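# Push the tommy bar through the clamp screw

## Task

Push the tommy bar through the hole in the clamp's screw, and keep sliding it until the knob at the end of its longer side rests against the screw.

## Robot and tools

Robot: two arms, left_arm and right_arm, each ending in a two-finger gripper. The fingers point along the gripper's +z axis and separate along its y axis. end_effector_position is the point midway between the finger pads, roughly 1 cm behind the tips.

Frames: the scene frame has its origin at table-top height, halfway between the two nominal bases. +x points out over the table, +z points up, and left_arm sits on the +y side (arm names do not match image sides). Calibrated bases: left_arm at (+0.051, +0.270, 0) m, quat_wxyz (+1.000, 0, 0, +0.010); right_arm at (+0.040, -0.254, 0) m, quat_wxyz (+1.000, 0, 0, +0.029). Reported hand positions, orientations, velocities and targets use the scene frame. Every offset you send, however, is along the axes of that arm's own current Hand target. Printed poses may be a few cm off, more when the arm is stretched.

execute_actions(actions, cameras): actions is a list of up to 15 actions; each action is a table of up to 15 rows, one row per 1/30 s step; a short table repeats its last row until 15 steps pass. Each row holds 14 numbers in [-1, 1]: for left_arm dx, dy, dz, rx, ry, rz, opening, then the same seven for right_arm. Both arms always appear. dx..rz are an offset from the Hand target held when that action started, not from the previous row; since each new action starts from the updated Hand target, repeating an offset moves further. Scale: 1.0 equals 0.6 m or 180 degrees; rx, ry, rz form one rotation vector. Opening is absolute, not an offset: +1 fully open (0.093 m), -1 closed. Sending six zeros re-requests the current Hand target. An empty actions list returns images and the full state.

move(target, speed, blend, opening_speed, grip_force, blocking, cameras): target is one 14-number row in the same layout and scale, or a list of up to 15 such rows; every row is an offset from the Hand targets at the start of the move, not from the row before. The grippers travel on straight paths that ignore obstacles and the other arm. speed is the top path speed in m/s (0.002 to 2.9, default 0.25; rotation up to twice that in rad/s), one value or one per target. blend (m) rounds corners of a list; 0 stops at each. opening_speed is the rate of the opening change per second on the -1..+1 scale (at least 0.2). grip_force is a per-pad limit in newtons, 10 to 50, one value or one per arm; it persists, and lower values close slowly. blocking=false returns after about 0.5 s while the move continues. Paths share a 10 s cap. The result adds a move: line such as done, off_target, moving, held or fault, plus limits (paced = clipped pose, held = steps withheld).

wait(seconds 0 to 10, cameras) lets time run with the commands unchanged. stop(cameras) brakes a running move. zoom_image(camera, region) enlarges [x0, y0, x1, y1] pixels (at most 504 by 504) of the newest image from cam_head_left, cam_head_right, cam_left_wrist or cam_right_wrist. finished_scene(scene) ends the scene with its integer number; after it, make no further call in that reply. The cameras argument takes names, ["all"] or []; an unknown name invalidates the call. Head images are 672x504.

Results: Hand target is the last commanded pose after clipping, and the base for the next offsets. The gripper often rests short of it; a new command, even all zeros, asks again, and if it still lags, send the gap as an offset. Tool commands lists current commands. grip_measured is the gripper motor on the -1..+1 scale: pads meet near -0.94; an object of width w mm reads about -0.94 + 0.0208*w. To grip a rigid flat object firmly, send about 0.24 below its width reading; keep sending that value to hold; to release, send well above it. A single large step far below can spike force briefly. Joint positions end with the pad gap in m. Joint torques include the arm's weight and carry offsets. Action results may list end_effector_position at some steps. A MOTOR HOT line warns of heating.

Control details: orientation commands are clipped to 40 degrees from the measured one each step. Friction and weight can leave the gripper low, short or tilted, and small moves may misfire, so check position and orientation after each move and correct tilt. Joint limits (rad): waist -2.618 to 3.054, shoulder 0 to 3.142, elbow 0 to 3.142 (straight at 2.901), wrist pitch -1.571 to 1.571, wrist yaw -1.571 to 1.571, wrist roll -2.094 to 2.094.

Avoid: letting the bar or clamp fall, leaving anything off the table, releasing a part that is still moving, fast contacts or slams, pressing far past a contact, and touching the two arms, grippers or wrist cameras together (the clearance check does not guard these). Do not let a gripper close on the other arm's fingers. Avoid loading an arm's camera cable. Do not route paths near an arm's own base, which can flip its shoulder. Long holds, stretched arms, or pushing at unreachable poses heat motors: at 90 °C the arm folds and idles, at 100 °C it drops. To end a push, command the target back behind the gripper. The bar must stay in place with the knob against the screw after the robot lets go.

Each tool is called after ">>>" by a JSON object that holds its "name" and its "arguments", one argument or row to a line.

## Session

>>> {"name": "execute_actions", "arguments": {
  "actions": []
}}

Scene clock: 0.00 s.
left_arm: end_effector_position=(+0.4126, +0.2802, +0.1281) grip_measured=+1.000 end_effector_quat_wxyz=(+0.673, -0.040, +0.737, +0.044) | right_arm: end_effector_position=(+0.3976, -0.2356, +0.1115) grip_measured=+1.000 end_effector_quat_wxyz=(+0.648, +0.022, +0.761, -0.011)
Joint positions: left_arm=[-0.069 1.54 0.177 1.272 -0.168 -0.004 0.093] | right_arm=[0.075 1.535 0.173 1.2 0.177 0.04 0.093]
Joint velocities: within noise
Joint torques (N m): no reading
Heat: left arm: 36 °C; right arm: 33 °C.
Hand target: left_arm +0.4146, +0.2802, +0.1356; +0.682, -0.041, +0.729, +0.043 | right_arm +0.4001, -0.2353, +0.1191; +0.658, +0.023, +0.753, -0.010
Tool commands: left_gripper/opening=+1.0 right_gripper/opening=+1.0

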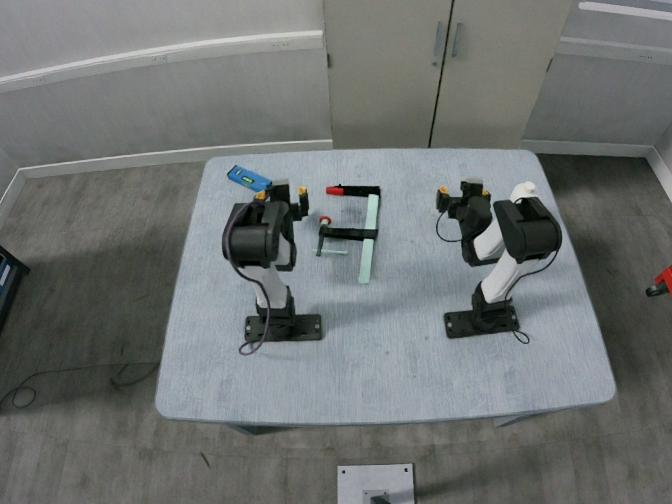

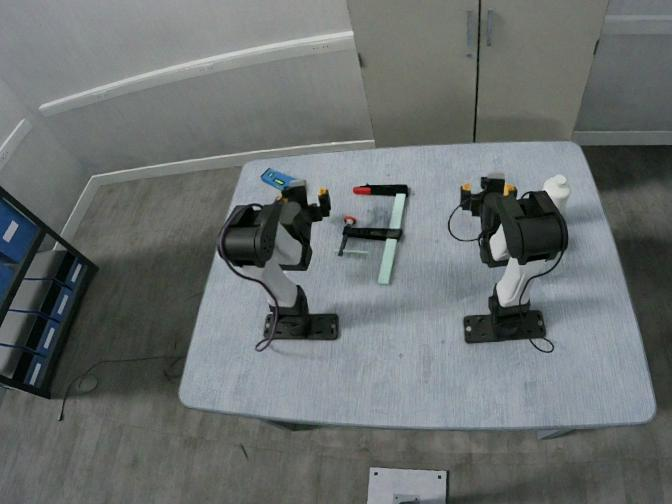

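>>> {"name": "zoom_image", "arguments": {
  "camera": "cam_head_left",
  "region": [280, 170, 400, 290]
}}

>>> {"name": "zoom_image", "arguments": {
  "camera": "cam_head_right",
  "region": [320, 200, 400, 280]
}}

>>> {"name": "zoom_image", "arguments": {
  "camera": "cam_head_left",
  "region": [300, 200, 370, 270]
}}

Scaled by 4.200 from the camera's 672x504 image, which has a finer 960x720 frame.

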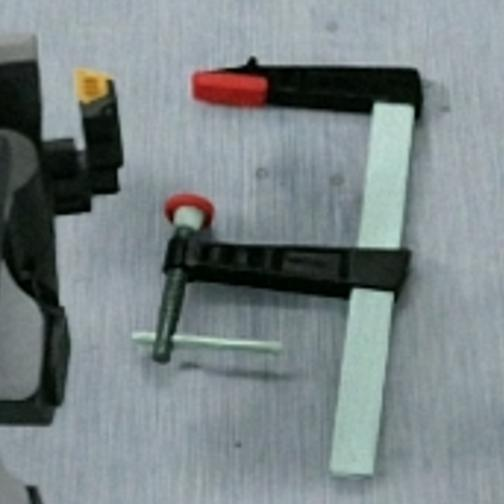

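Scaled by 6.300 from the camera's 672x504 image, which has a finer 960x720 frame.

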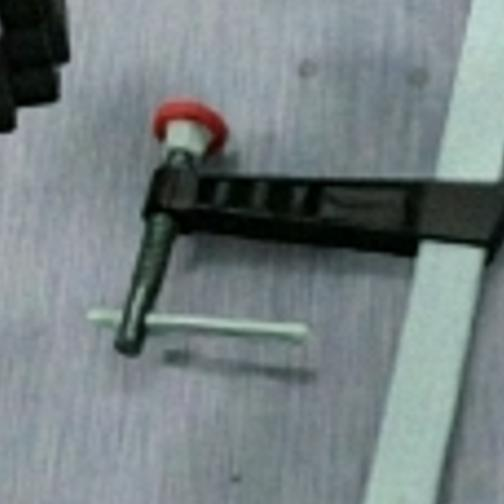

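Scaled by 7.200 from the camera's 672x504 image, which has a finer 960x720 frame.

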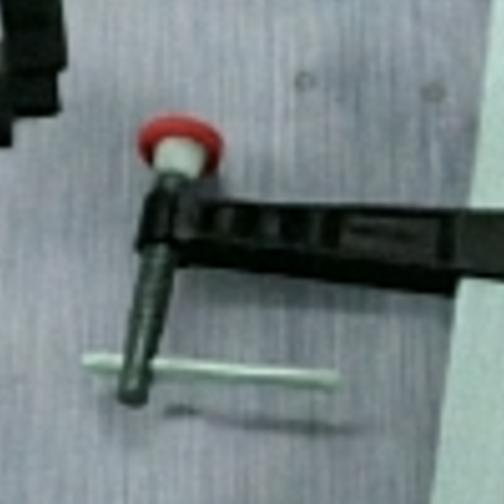

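>>> {"name": "move", "arguments": {
  "target": [0,0.17,0,0,0,0,1,-0.057,0.482,-0.267,-0.007,0.457,-0.016,-1],
  "cameras": ["all"]
}}

>>> {"name": "zoom_image", "arguments": {
  "camera": "cam_head_left",
  "region": [290, 170, 410, 290]
}}

>>> {"name": "zoom_image", "arguments": {
  "camera": "cam_head_right",
  "region": [310, 170, 430, 290]
}}

Scene clock: 4.93 s.
left_arm: end_effector_position=(+0.3973, +0.3769, +0.1311) grip_measured=+1.000 end_effector_quat_wxyz=(+0.677, -0.047, +0.733, +0.036) | right_arm: end_effector_position=(+0.2624, +0.0552, +0.1740) grip_measured=-0.975 end_effector_quat_wxyz=(+0.012, -0.004, +1.000, +0.001)
Joint positions: left_arm=[0.435 1.551 0.195 1.271 0.338 0.017 0.093] | right_arm=[0.897 2.013 2.03 -1.573 0.018 0.946 0]
Joint torques (N m): left_arm=[0.61 -3.08 6.06 2.41 0.05 0.17] | right_arm=[0.84 -8.8 8.08 0.14 0.01 0.08]
Heat: left arm: 38 °C; right arm: 33 °C.
Hand target: left_arm +0.4025, +0.3814, +0.1364; +0.682, -0.040, +0.729, +0.043 | right_arm +0.2599, +0.0600, +0.1789; +0.000, +0.000, +1.000, +0.000
Off the commanded pose: left_arm 0.009 m, 1 deg | right_arm 0.007 m, 1 deg.
joint sent to its limit (right arm) — joint 4 (wrist pitch), lower limit. The joint targets still meet the commanded pose.
move: done

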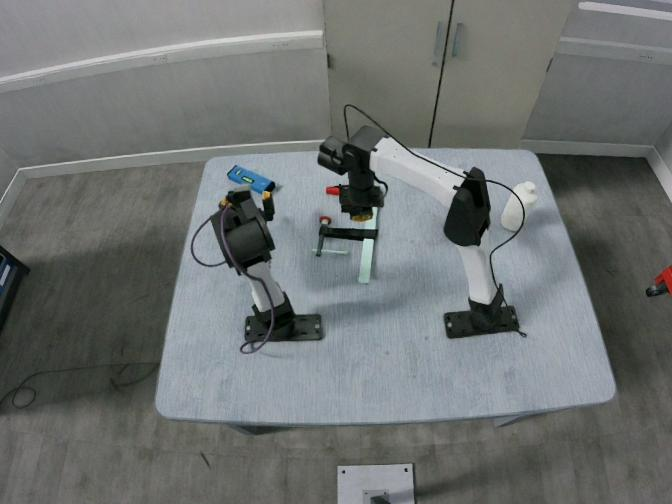

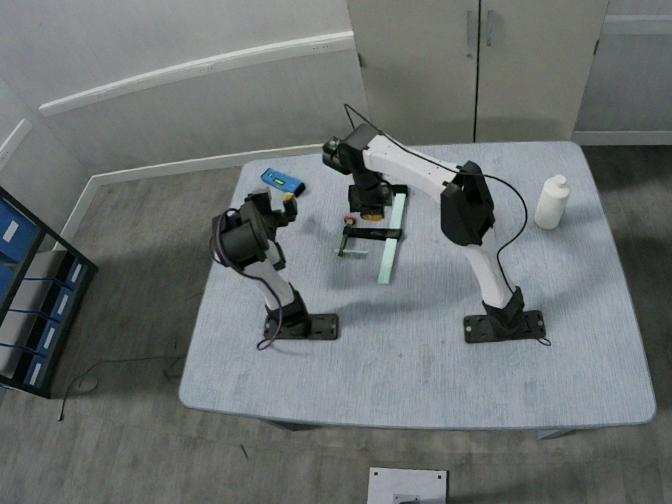

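Scaled by 4.200 from the camera's 672x504 image, which has a finer 960x720 frame.

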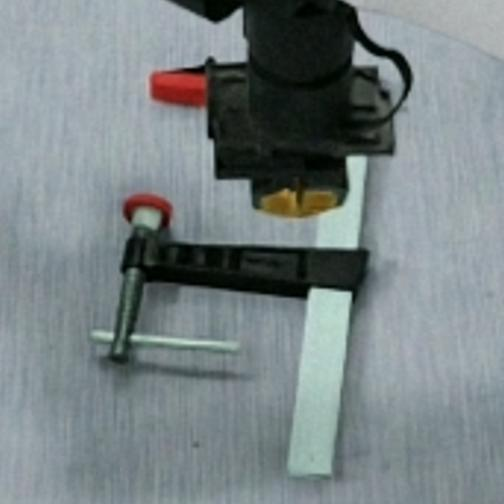

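Scaled by 4.200 from the camera's 672x504 image, which has a finer 960x720 frame.

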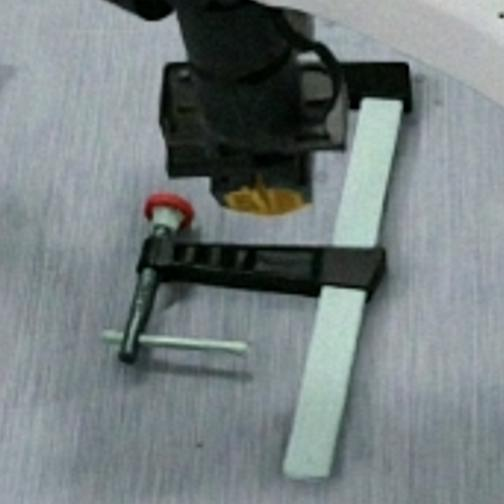

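>>> {"name": "move", "arguments": {
  "target": [0,0,0,0,0,0,1,0.03,0.03,0.12,0,0,-0.5,-1],
  "cameras": ["all"],
  "speed": 0.6
}}

>>> {"name": "zoom_image", "arguments": {
  "camera": "cam_head_left",
  "region": [300, 190, 390, 280]
}}

>>> {"name": "zoom_image", "arguments": {
  "camera": "cam_head_right",
  "region": [320, 190, 410, 280]
}}

Scene clock: 7.80 s.
left_arm: end_effector_position=(+0.3973, +0.3768, +0.1311) grip_measured=+1.000 end_effector_quat_wxyz=(+0.677, -0.047, +0.733, +0.036) | right_arm: end_effector_position=(+0.2443, +0.0739, +0.1109) grip_measured=-0.975 end_effector_quat_wxyz=(+0.000, +0.701, -0.713, +0.008)
Joint positions: left_arm=[0.435 1.551 0.195 1.271 0.338 0.017 0.093] | right_arm=[0.962 2.02 1.787 -1.342 0.016 -0.533 0]
Joint torques (N m): left_arm=[0.61 -3.08 6.05 2.41 0.06 0.17] | right_arm=[0.77 -9.26 5.04 0.37 -0.07 -0.22]
Heat: left arm: 38 °C; right arm: 34 °C.
Hand target: left_arm +0.4026, +0.3814, +0.1364; +0.682, -0.040, +0.729, +0.043 | right_arm +0.2419, +0.0781, +0.1070; -0.001, +0.707, -0.707, +0.000
Off the commanded pose: left_arm 0.009 m, 1 deg | right_arm 0.006 m, 1 deg.
move: done

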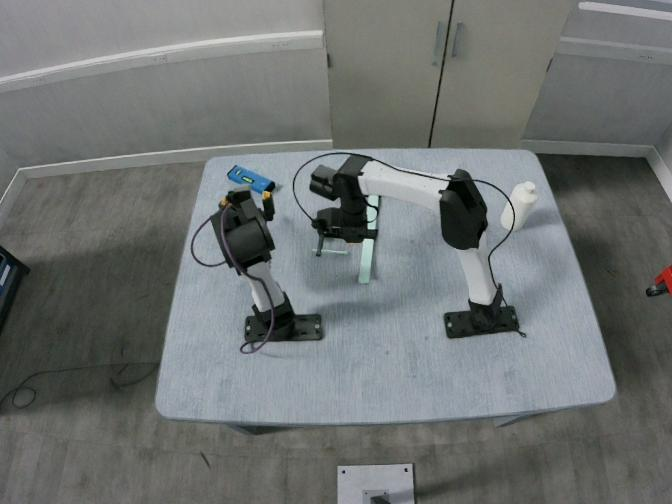

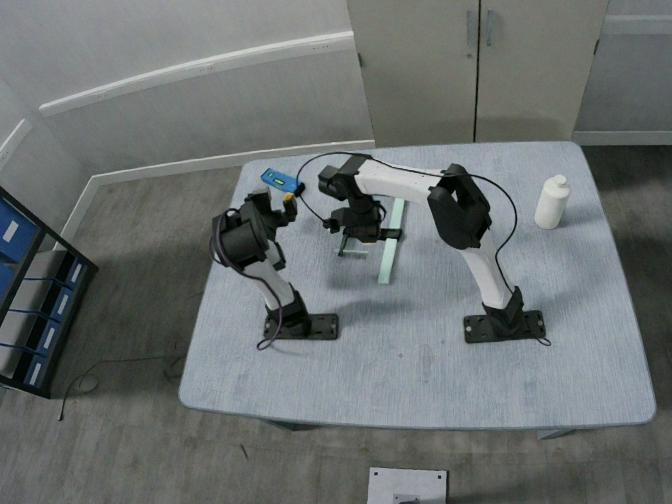

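Scaled by 5.600 from the camera's 672x504 image, which has a finer 960x720 frame.

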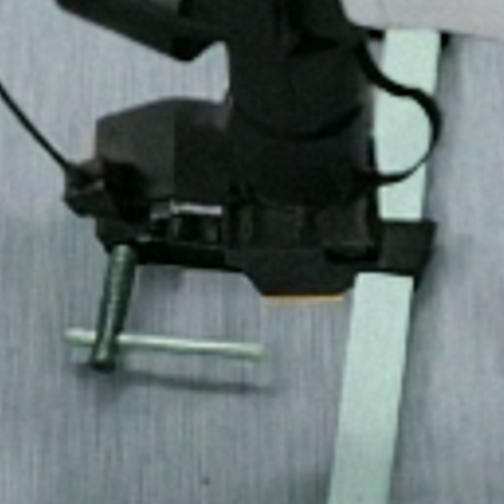

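Scaled by 5.600 from the camera's 672x504 image, which has a finer 960x720 frame.

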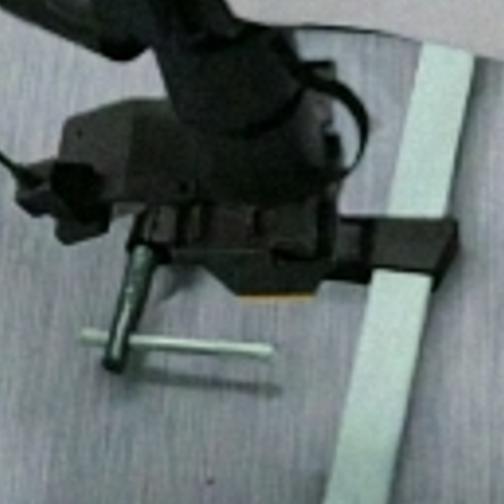

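>>> {"name": "move", "arguments": {
  "target": [
    [0,0,0,0,0,0,1,-0.085,0.0165,0,0,0,0,-0.52],
    [0,0,0,0,0,0,1,-0.085,0.0165,0.128,0,0,0,-0.52]
  ],
  "cameras": ["all"],
  "speed": 0.12
}}

>>> {"name": "zoom_image", "arguments": {
  "camera": "cam_head_left",
  "region": [300, 200, 380, 280]
}}

>>> {"name": "zoom_image", "arguments": {
  "camera": "cam_head_right",
  "region": [320, 200, 400, 280]
}}

Scene clock: 10.90 s.
left_arm: end_effector_position=(+0.3973, +0.3768, +0.1311) grip_measured=+1.000 end_effector_quat_wxyz=(+0.677, -0.047, +0.733, +0.036) | right_arm: end_effector_position=(+0.2337, +0.1252, +0.0330) grip_measured=-0.523 end_effector_quat_wxyz=(+0.002, +0.711, -0.703, +0.009)
Joint positions: left_arm=[0.435 1.551 0.195 1.271 0.338 0.017 0.093] | right_arm=[1.047 2.222 1.79 -1.148 0.015 -0.478 0.02]
Joint torques (N m): left_arm=[0.61 -3.1 6.05 2.42 0.05 0.17] | right_arm=[0.58 -10.74 5.23 0.41 -0.07 0.06]
Heat: left arm: 39 °C; right arm: 35 °C.
Hand target: left_arm +0.4026, +0.3814, +0.1364; +0.682, -0.040, +0.729, +0.043 | right_arm +0.2320, +0.1292, +0.0302; +0.000, +0.707, -0.707, +0.000
Off the commanded pose: left_arm 0.009 m, 1 deg | right_arm 0.005 m, 1 deg.
move: done

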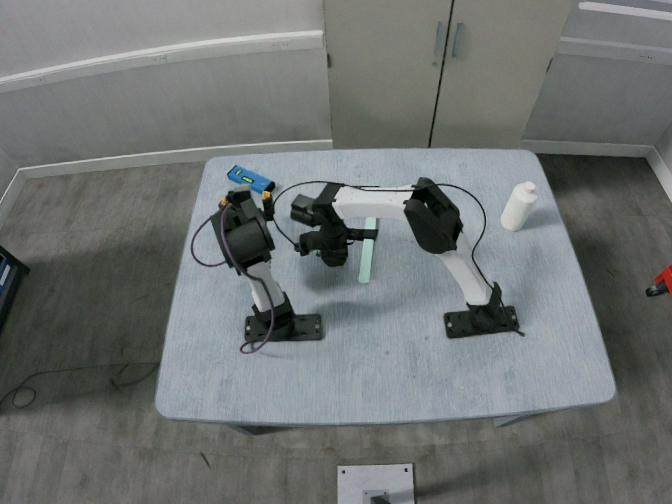

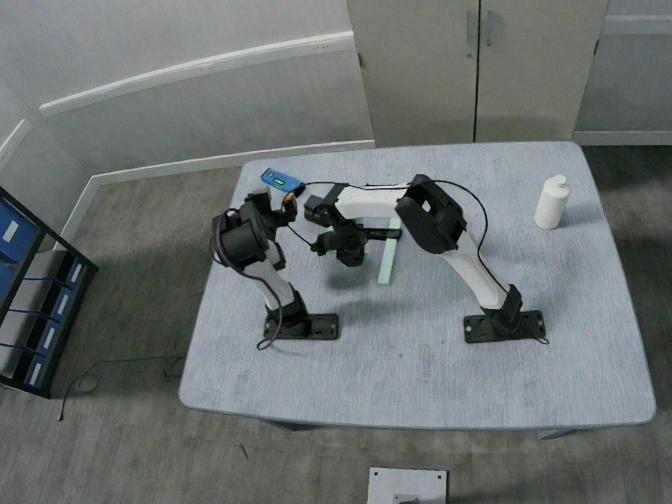

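Scaled by 6.300 from the camera's 672x504 image, which has a finer 960x720 frame.

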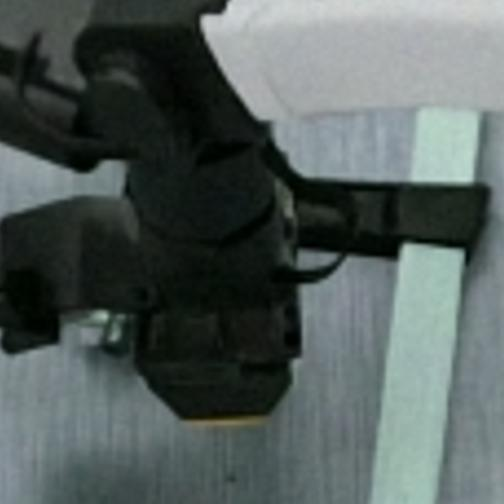

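Scaled by 6.300 from the camera's 672x504 image, which has a finer 960x720 frame.

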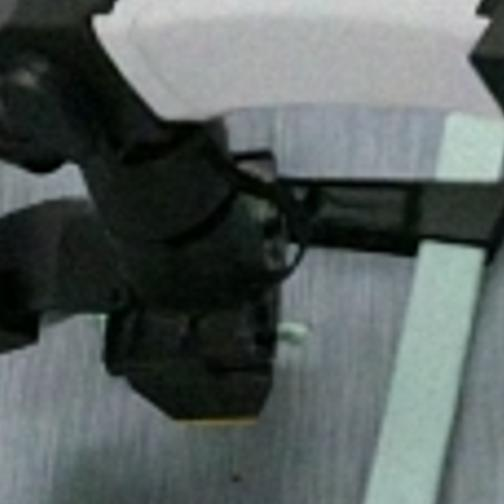

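>>> {"name": "move", "arguments": {
  "target": [
    [0,0,0,0,0,0,1,0,0,0,0,0,0,-0.95],
    [0,0,0,0,0,0,1,-0.05,0,0,0,0,0,-0.95]
  ],
  "cameras": ["all"],
  "speed": 0.06,
  "grip_force": 30
}}

>>> {"name": "zoom_image", "arguments": {
  "camera": "cam_head_left",
  "region": [290, 200, 370, 280]
}}

>>> {"name": "zoom_image", "arguments": {
  "camera": "cam_head_right",
  "region": [320, 200, 400, 280]
}}

Scene clock: 13.70 s.
left_arm: end_effector_position=(+0.3973, +0.3768, +0.1311) grip_measured=+1.000 end_effector_quat_wxyz=(+0.677, -0.047, +0.733, +0.036) | right_arm: end_effector_position=(+0.2346, +0.1533, +0.0273) grip_measured=-0.945 end_effector_quat_wxyz=(-0.001, +0.710, -0.704, +0.008)
Joint positions: left_arm=[0.435 1.551 0.195 1.271 0.338 0.017 0.093] | right_arm=[1.073 2.332 1.953 -1.196 0.015 -0.448 0]
Joint torques (N m): left_arm=[0.61 -3.08 6.05 2.41 0.06 0.17] | right_arm=[1.11 -10.88 8.32 0.12 -0.07 0.06]
Heat: left arm: 39 °C; right arm: 36 °C.
Hand target: left_arm +0.4026, +0.3814, +0.1364; +0.682, -0.040, +0.729, +0.043 | right_arm +0.2320, +0.1592, +0.0302; -0.001, +0.707, -0.707, +0.000
Off the commanded pose: left_arm 0.009 m, 1 deg | right_arm 0.007 m, 1 deg.
grip_force (N): 30, 30
move: done

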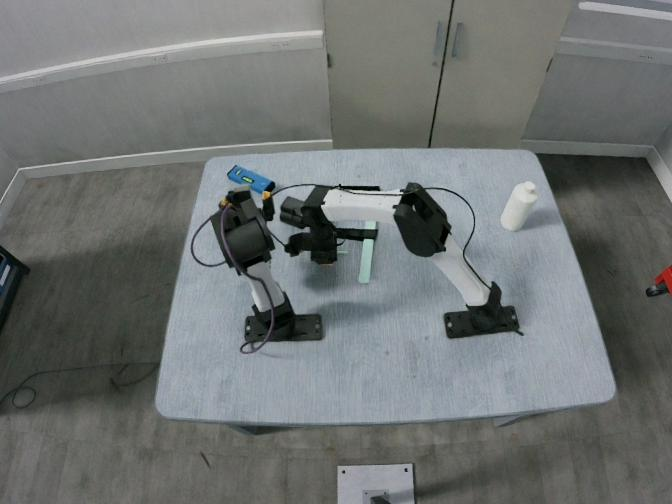

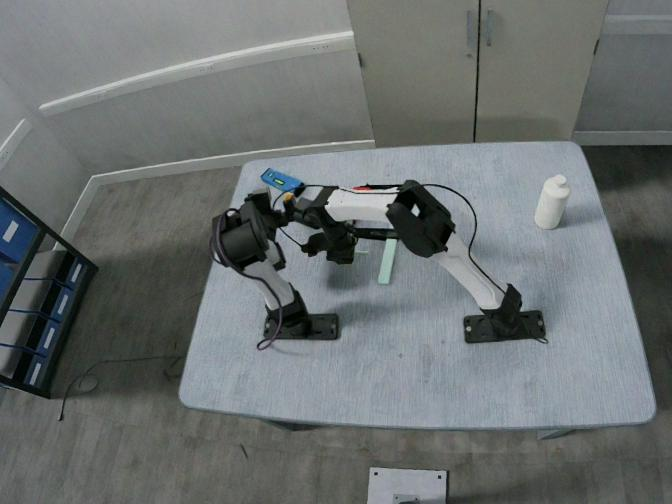

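Scaled by 6.300 from the camera's 672x504 image, which has a finer 960x720 frame.

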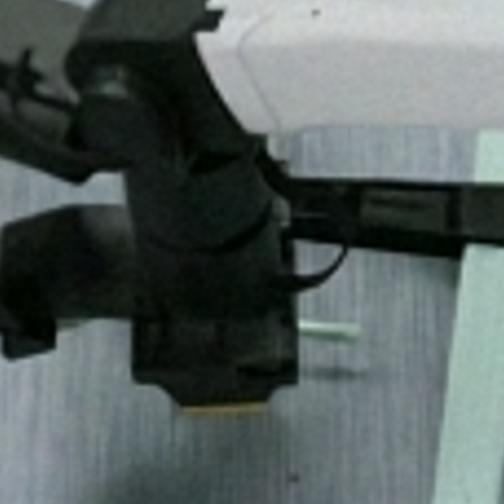

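Scaled by 6.300 from the camera's 672x504 image, which has a finer 960x720 frame.

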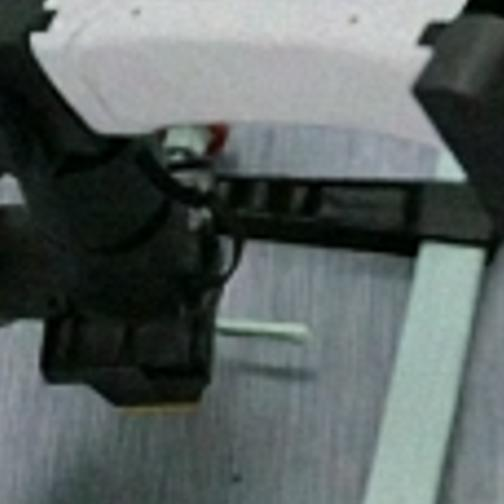

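>>> {"name": "move", "arguments": {
  "target": [
    [0,0,0,0,0,0,1,0,0,0,0,0,0,-0.5],
    [0,0,0,0,0,0,1,0.05,0,-0.008,0,0,0,-0.5],
    [0,0,0,0,0,0,1,0.05,0,-0.008,0,0,0,-1],
    [0,0,0,0,0,0,1,0,0,-0.008,0,0,0,-1]
  ],
  "cameras": ["all"],
  "speed": 0.08,
  "grip_force": 50
}}

>>> {"name": "zoom_image", "arguments": {
  "camera": "cam_head_left",
  "region": [290, 200, 370, 280]
}}

>>> {"name": "zoom_image", "arguments": {
  "camera": "cam_head_right",
  "region": [320, 200, 400, 280]
}}

Scene clock: 17.43 s.
left_arm: end_effector_position=(+0.3973, +0.3768, +0.1311) grip_measured=+1.000 end_effector_quat_wxyz=(+0.677, -0.047, +0.733, +0.036) | right_arm: end_effector_position=(+0.2330, +0.1531, +0.0305) grip_measured=-0.975 end_effector_quat_wxyz=(+0.003, +0.710, -0.704, +0.004)
Joint positions: left_arm=[0.435 1.551 0.195 1.271 0.338 0.017 0.093] | right_arm=[1.073 2.332 1.965 -1.214 0.006 -0.448 0]
Joint torques (N m): left_arm=[0.61 -3.08 6.05 2.41 0.06 0.17] | right_arm=[0.65 -11.07 8.55 0.14 0.03 0.05]
Heat: left arm: 40 °C; right arm: 37 °C.
Hand target: left_arm +0.4026, +0.3814, +0.1364; +0.682, -0.040, +0.729, +0.043 | right_arm +0.2321, +0.1591, +0.0350; +0.000, +0.707, -0.707, +0.000
Off the commanded pose: left_arm 0.009 m, 1 deg | right_arm 0.008 m, 1 deg.
move: done; target 3's new opening was sent with right_arm's hand 0.016 m and 3 deg from that target

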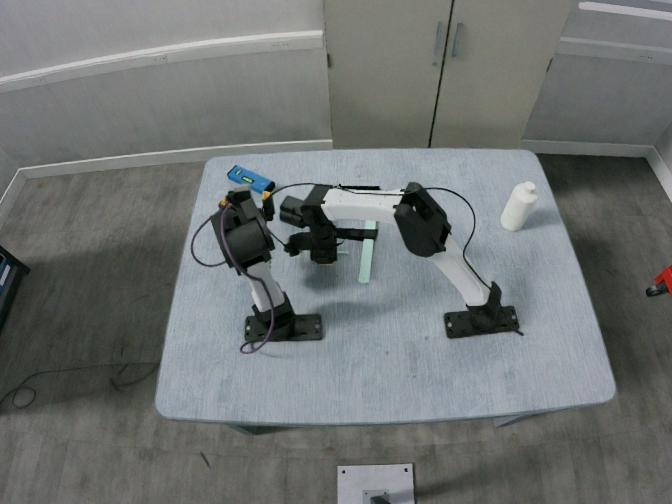

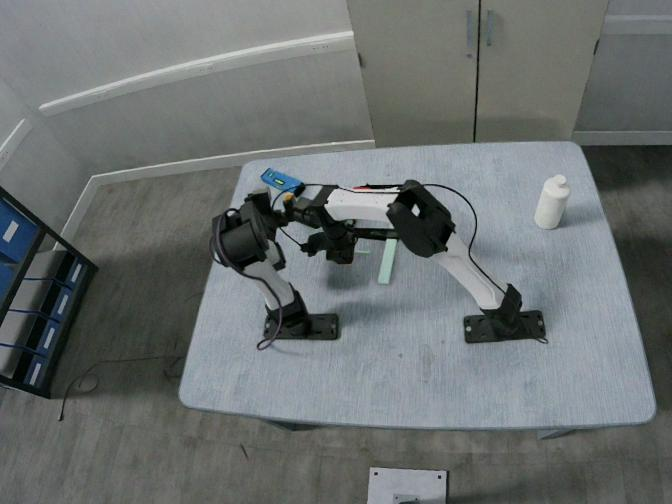

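Scaled by 6.300 from the camera's 672x504 image, which has a finer 960x720 frame.

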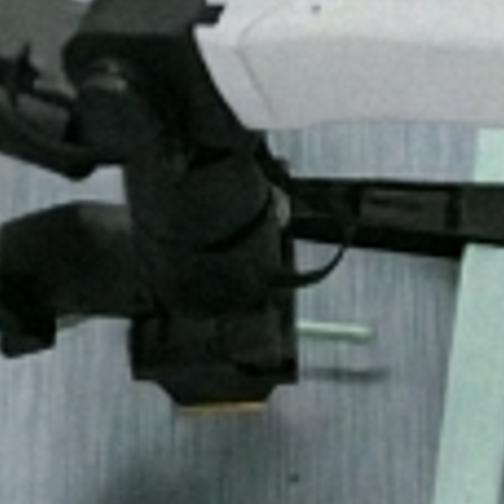

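Scaled by 6.300 from the camera's 672x504 image, which has a finer 960x720 frame.

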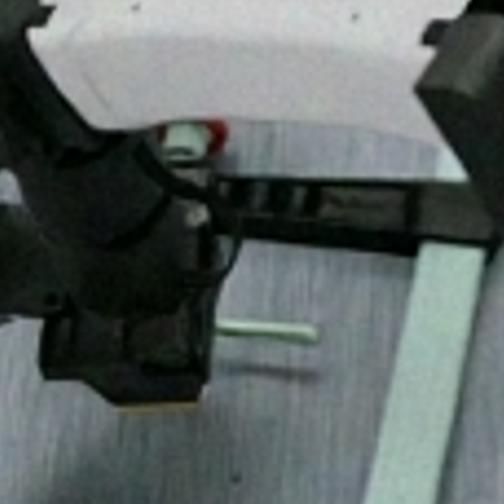

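>>> {"name": "move", "arguments": {
  "target": [
    [0,0,0,0,0,0,1,0,0,0,0,0,0,-0.5],
    [0,0,0,0,0,0,1,0,0,-0.12,0,0,0,-0.5],
    [0,0,0,0,0,0,1,0.20,-0.05,-0.2,0,0,0,-0.5]
  ],
  "cameras": ["all"],
  "speed": [0.1,0.1,0.3]
}}

>>> {"name": "zoom_image", "arguments": {
  "camera": "cam_head_left",
  "region": [290, 200, 370, 280]
}}

>>> {"name": "zoom_image", "arguments": {
  "camera": "cam_head_right",
  "region": [320, 200, 400, 280]
}}

Scene clock: 21.23 s.
left_arm: end_effector_position=(+0.3973, +0.3768, +0.1311) grip_measured=+1.000 end_effector_quat_wxyz=(+0.677, -0.047, +0.733, +0.036) | right_arm: end_effector_position=(+0.2645, +0.0376, +0.1507) grip_measured=-0.503 end_effector_quat_wxyz=(+0.008, +0.700, -0.714, +0.004)
Joint positions: left_arm=[0.435 1.551 0.195 1.271 0.338 0.017 0.093] | right_arm=[0.859 1.968 1.871 -1.491 0.006 -0.635 0.021]
Joint torques (N m): left_arm=[0.61 -3.08 6.05 2.41 0.06 0.17] | right_arm=[0.8 -10.74 4.98 0.28 0.02 -0.19]
Heat: left arm: 40 °C; right arm: 38 °C.
Hand target: left_arm +0.4026, +0.3814, +0.1364; +0.682, -0.040, +0.729, +0.043 | right_arm +0.2620, +0.0390, +0.1549; +0.000, +0.707, -0.707, +0.000
Off the commanded pose: left_arm 0.009 m, 1 deg | right_arm 0.005 m, 2 deg.
move: done

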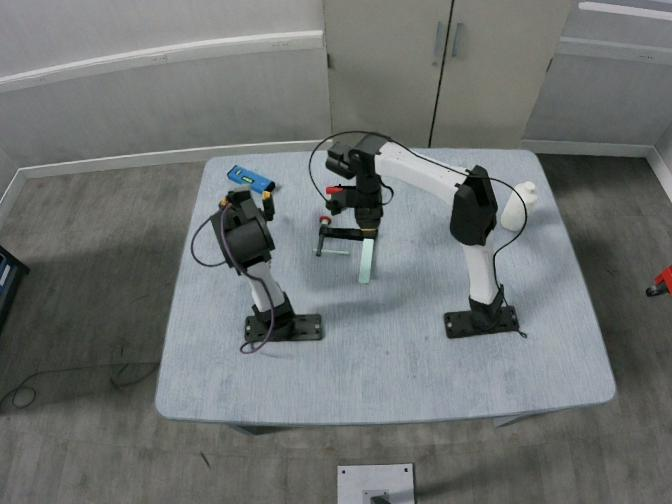

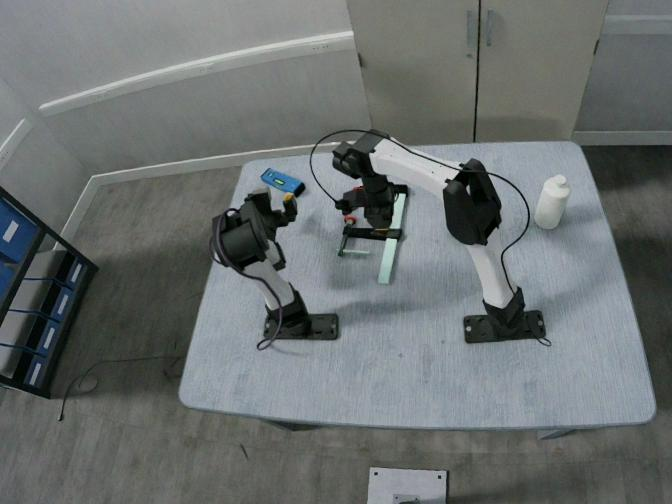

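Scaled by 6.300 from the camera's 672x504 image, which has a finer 960x720 frame.

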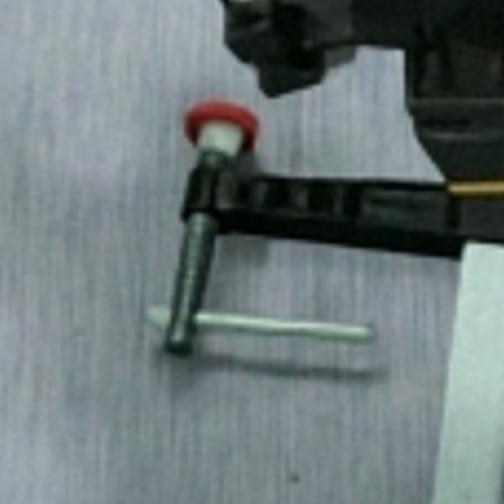

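Scaled by 6.300 from the camera's 672x504 image, which has a finer 960x720 frame.

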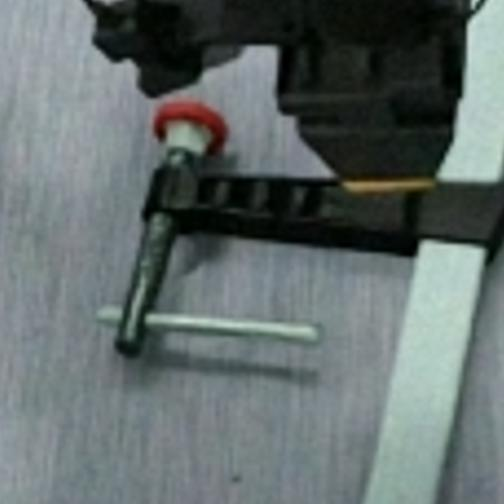

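>>> {"name": "move", "arguments": {
  "target": [0,0,0,0,0,0,1,0.0217,0.0517,0.12,0,0,0.5,0.61],
  "cameras": ["all"],
  "speed": 0.6
}}

>>> {"name": "zoom_image", "arguments": {
  "camera": "cam_head_left",
  "region": [300, 200, 400, 300]
}}

>>> {"name": "zoom_image", "arguments": {
  "camera": "cam_head_right",
  "region": [320, 200, 420, 300]
}}

Scene clock: 24.07 s.
left_arm: end_effector_position=(+0.3973, +0.3768, +0.1311) grip_measured=+1.000 end_effector_quat_wxyz=(+0.677, -0.047, +0.733, +0.036) | right_arm: end_effector_position=(+0.2311, +0.0219, +0.0737) grip_measured=+0.607 end_effector_quat_wxyz=(-0.014, -0.003, +1.000, -0.018)
Joint positions: left_arm=[0.435 1.551 0.195 1.271 0.338 0.017 0.093] | right_arm=[0.906 1.874 1.436 -1.178 -0.002 0.957 0.074]
Joint torques (N m): left_arm=[0.61 -3.1 6.05 2.41 0.06 0.17] | right_arm=[1.1 -11.56 4.88 0.31 0.18 0.01]
Heat: left arm: 40 °C; right arm: 39 °C.
Hand target: left_arm +0.4026, +0.3814, +0.1364; +0.682, -0.040, +0.729, +0.043 | right_arm +0.2310, +0.0261, +0.0830; +0.000, +0.000, +1.000, +0.000
Off the commanded pose: left_arm 0.009 m, 1 deg | right_arm 0.010 m, 3 deg.
move: off_target (right_arm)

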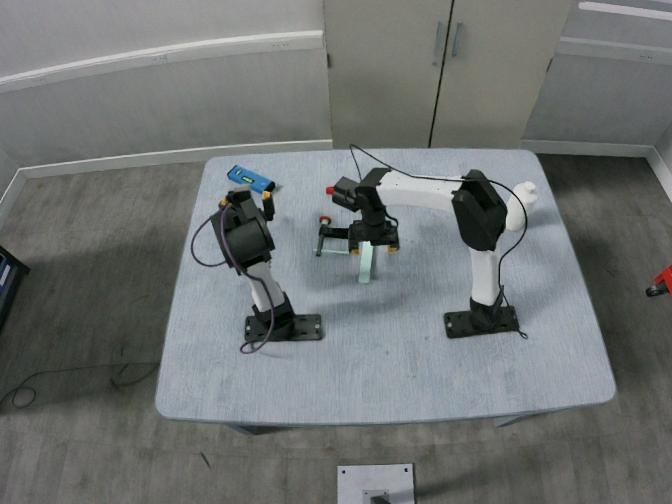

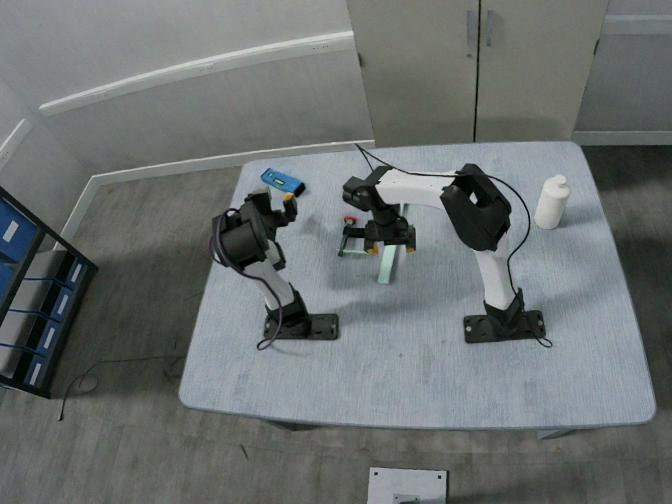

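Scaled by 5.040 from the camera's 672x504 image, which has a finer 960x720 frame.

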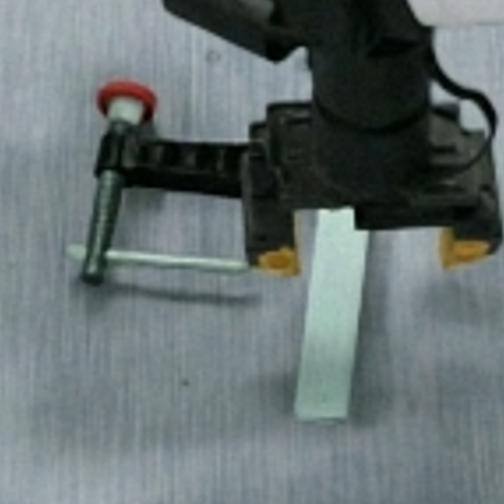

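Scaled by 5.040 from the camera's 672x504 image, which has a finer 960x720 frame.

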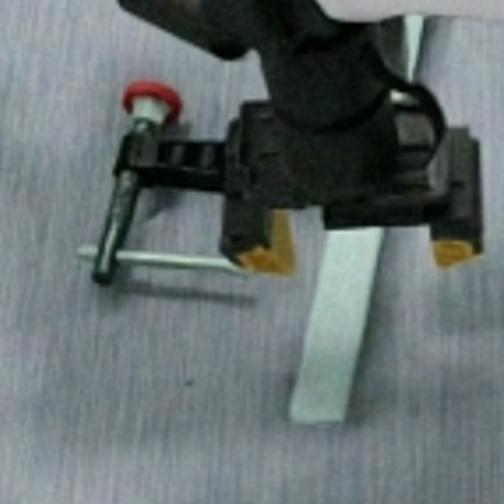

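>>> {"name": "move", "arguments": {
  "target": [
    [0,0,0,0,0,0,1,0,-0.011,0.0,0,0,0,0.61],
    [0,0,0,0,0,0,1,0,-0.011,0.068,0,0,0,0.61]
  ],
  "cameras": ["all"],
  "speed": 0.08
}}

>>> {"name": "zoom_image", "arguments": {
  "camera": "cam_head_left",
  "region": [300, 200, 400, 300]
}}

>>> {"name": "zoom_image", "arguments": {
  "camera": "cam_head_right",
  "region": [320, 200, 420, 300]
}}

Scene clock: 26.23 s.
left_arm: end_effector_position=(+0.3973, +0.3768, +0.1311) grip_measured=+1.000 end_effector_quat_wxyz=(+0.677, -0.047, +0.733, +0.036) | right_arm: end_effector_position=(+0.2289, +0.0187, +0.0451) grip_measured=+0.607 end_effector_quat_wxyz=(-0.003, -0.003, +1.000, -0.002)
Joint positions: left_arm=[0.435 1.551 0.195 1.271 0.338 0.017 0.093] | right_arm=[0.906 1.853 1.292 -1.016 -0.002 0.958 0.074]
Joint torques (N m): left_arm=[0.61 -3.07 6.05 2.42 0.06 0.17] | right_arm=[0.14 -7.73 4.85 0.37 0.19 -0.03]
Heat: left arm: 40 °C; right arm: 39 °C.
Hand target: left_arm +0.4026, +0.3814, +0.1364; +0.682, -0.040, +0.729, +0.043 | right_arm +0.2310, +0.0195, +0.0422; +0.000, +0.000, +1.000, +0.000
Off the commanded pose: left_arm 0.009 m, 1 deg | right_arm 0.004 m, 1 deg.
move: done

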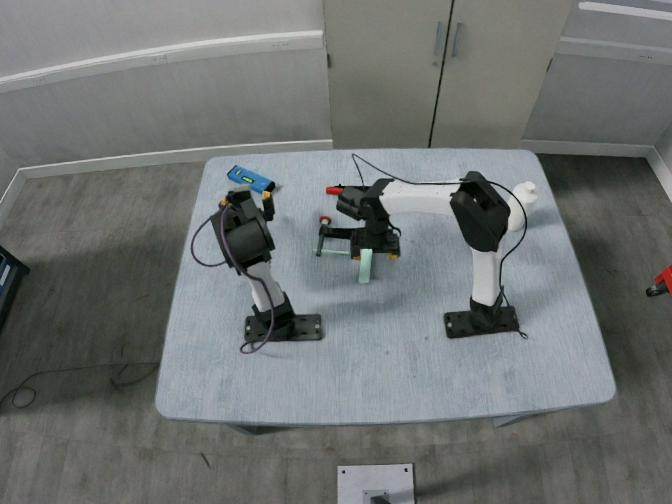

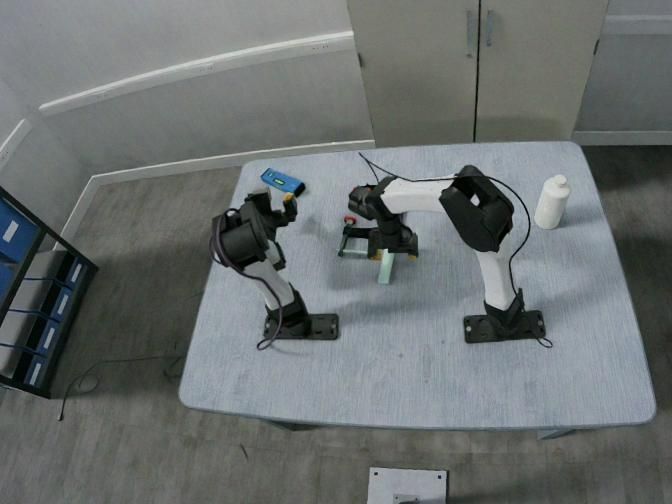

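Scaled by 5.040 from the camera's 672x504 image, which has a finer 960x720 frame.

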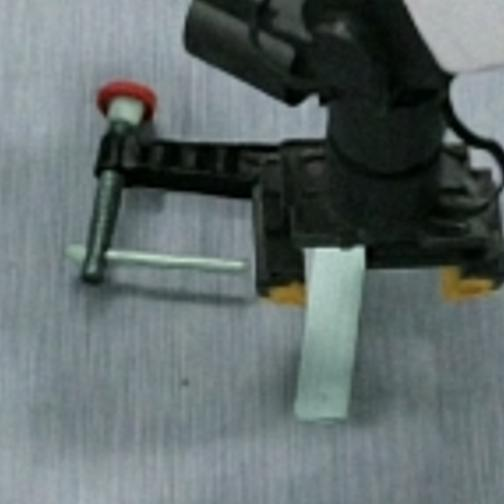

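Scaled by 5.040 from the camera's 672x504 image, which has a finer 960x720 frame.

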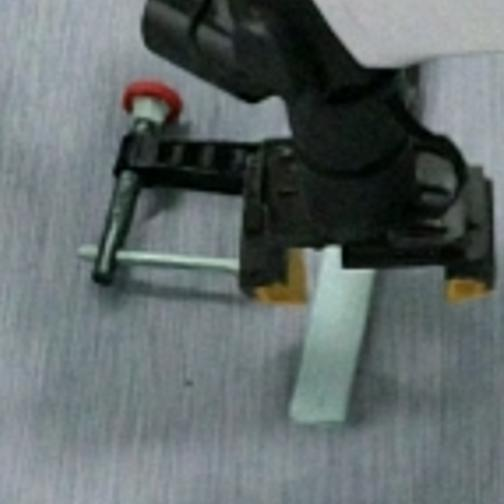

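>>> {"name": "move", "arguments": {
  "target": [
    [0,0,0,0,0,0,1,0,0,0.018,0,0,0,0.61],
    [0,0,0,0,0,0,1,0,0.058,0.018,0,0,0,0.61]
  ],
  "cameras": ["all"],
  "speed": 0.07
}}

>>> {"name": "zoom_image", "arguments": {
  "camera": "cam_head_left",
  "region": [290, 200, 390, 300]
}}

>>> {"name": "zoom_image", "arguments": {
  "camera": "cam_head_right",
  "region": [320, 200, 420, 300]
}}

Scene clock: 28.23 s.
left_arm: end_effector_position=(+0.3973, +0.3768, +0.1311) grip_measured=+1.000 end_effector_quat_wxyz=(+0.677, -0.047, +0.733, +0.036) | right_arm: end_effector_position=(+0.2295, +0.0489, +0.0278) grip_measured=+0.607 end_effector_quat_wxyz=(-0.002, -0.005, +1.000, -0.001)
Joint positions: left_arm=[0.435 1.551 0.195 1.271 0.338 0.017 0.093] | right_arm=[0.953 1.964 1.371 -0.982 -0.002 1.001 0.074]
Joint torques (N m): left_arm=[0.61 -3.08 6.06 2.41 0.06 0.17] | right_arm=[0.64 -8.12 7.9 0.08 0.19 0.12]
Heat: left arm: 40 °C; right arm: 39 °C.
Hand target: left_arm +0.4026, +0.3814, +0.1364; +0.682, -0.040, +0.729, +0.043 | right_arm +0.2311, +0.0543, +0.0314; +0.000, +0.000, +1.000, +0.000
Off the commanded pose: left_arm 0.009 m, 1 deg | right_arm 0.007 m, 1 deg.
move: done

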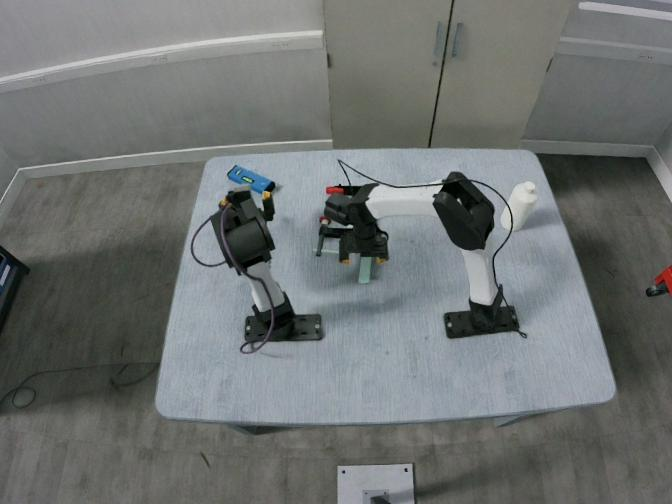

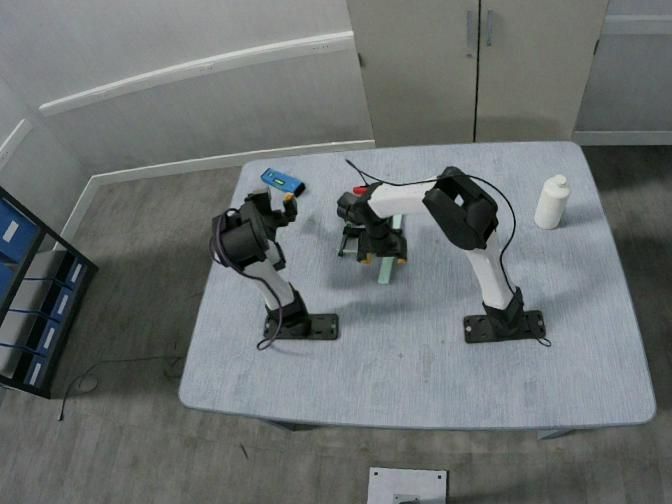

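Scaled by 5.040 from the camera's 672x504 image, which has a finer 960x720 frame.

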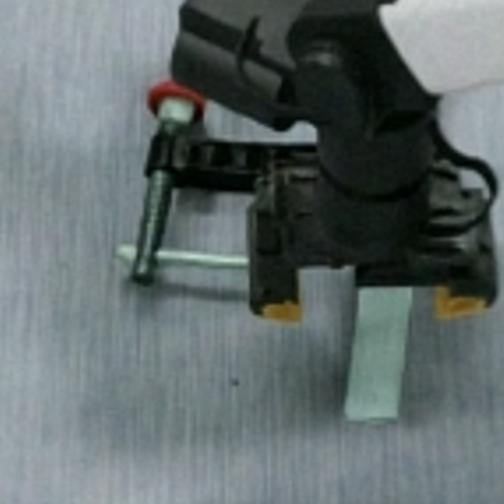

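Scaled by 5.040 from the camera's 672x504 image, which has a finer 960x720 frame.

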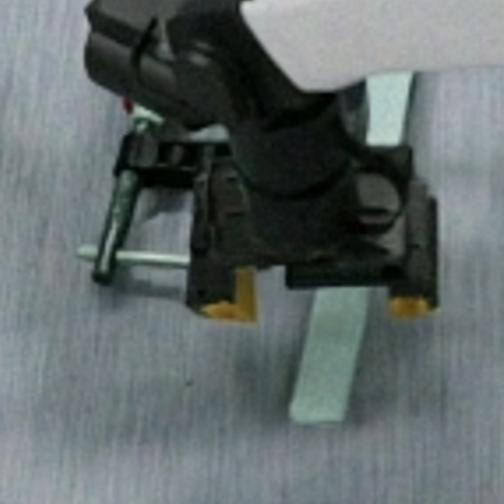

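>>> {"name": "move", "arguments": {
  "target": [
    [0,0,0,0,0,0,1,0,-0.058,0,0,0,0,0.61],
    [0,0,0,0,0,0,1,-0.038,-0.058,0,0,0,0,0.61],
    [0,0,0,0,0,0,1,-0.038,0.002,0,0,0,0,0.61]
  ],
  "cameras": ["all"],
  "speed": 0.08
}}

>>> {"name": "zoom_image", "arguments": {
  "camera": "cam_head_left",
  "region": [290, 200, 390, 300]
}}

>>> {"name": "zoom_image", "arguments": {
  "camera": "cam_head_right",
  "region": [320, 200, 420, 300]
}}

Scene clock: 31.07 s.
left_arm: end_effector_position=(+0.3973, +0.3768, +0.1311) grip_measured=+1.000 end_effector_quat_wxyz=(+0.677, -0.047, +0.733, +0.036) | right_arm: end_effector_position=(+0.2501, +0.0514, +0.0278) grip_measured=+0.607 end_effector_quat_wxyz=(-0.007, -0.005, +1.000, +0.002)
Joint positions: left_arm=[0.435 1.551 0.195 1.271 0.338 0.017 0.093] | right_arm=[0.903 2.013 1.442 -1.005 -0.015 0.952 0.074]
Joint torques (N m): left_arm=[0.61 -3.1 6.04 2.41 0.06 0.17] | right_arm=[0.72 -8.5 8.02 0.19 0.32 0.11]
Heat: left arm: 41 °C; right arm: 39 °C.
Hand target: left_arm +0.4026, +0.3814, +0.1364; +0.682, -0.040, +0.729, +0.043 | right_arm +0.2538, +0.0555, +0.0313; +0.000, +0.000, +1.000, +0.000
Off the commanded pose: left_arm 0.009 m, 1 deg | right_arm 0.007 m, 1 deg.
move: done

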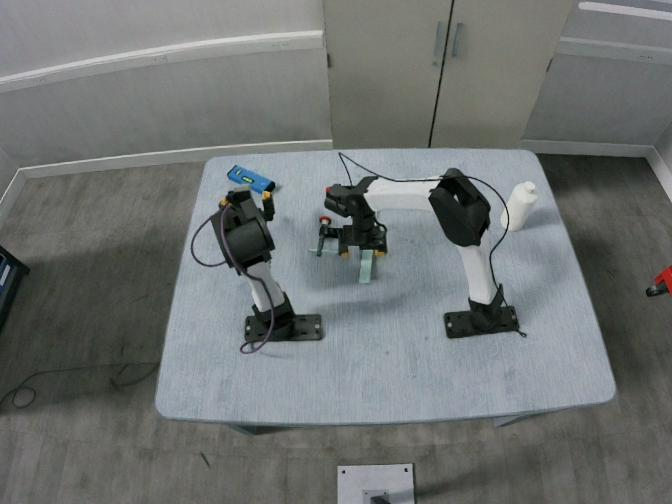

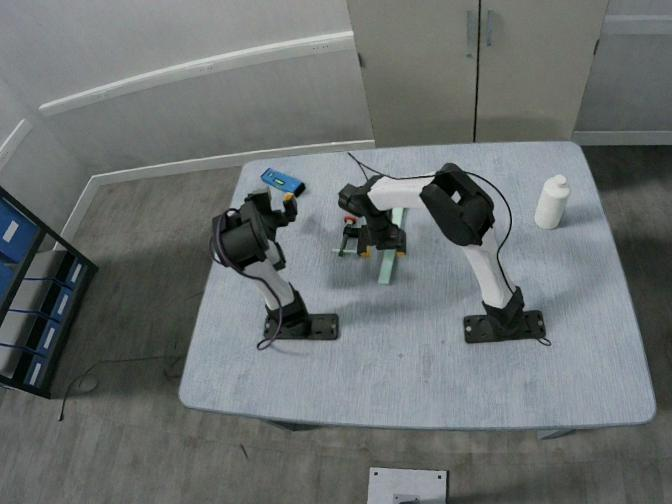

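Scaled by 5.040 from the camera's 672x504 image, which has a finer 960x720 frame.

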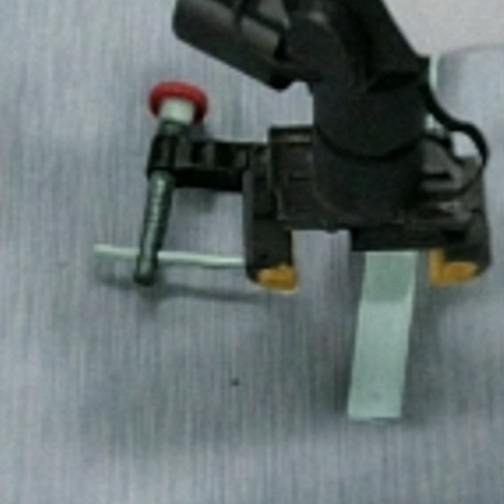

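Scaled by 5.040 from the camera's 672x504 image, which has a finer 960x720 frame.

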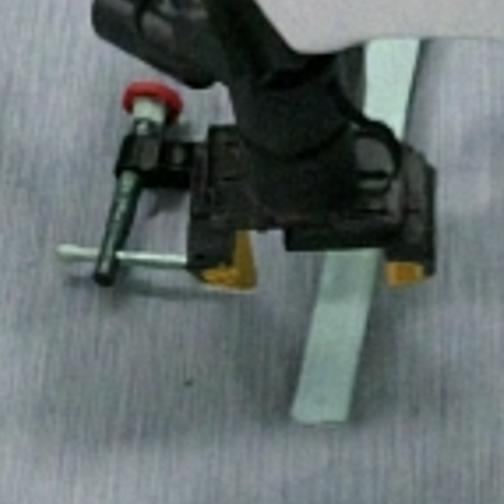

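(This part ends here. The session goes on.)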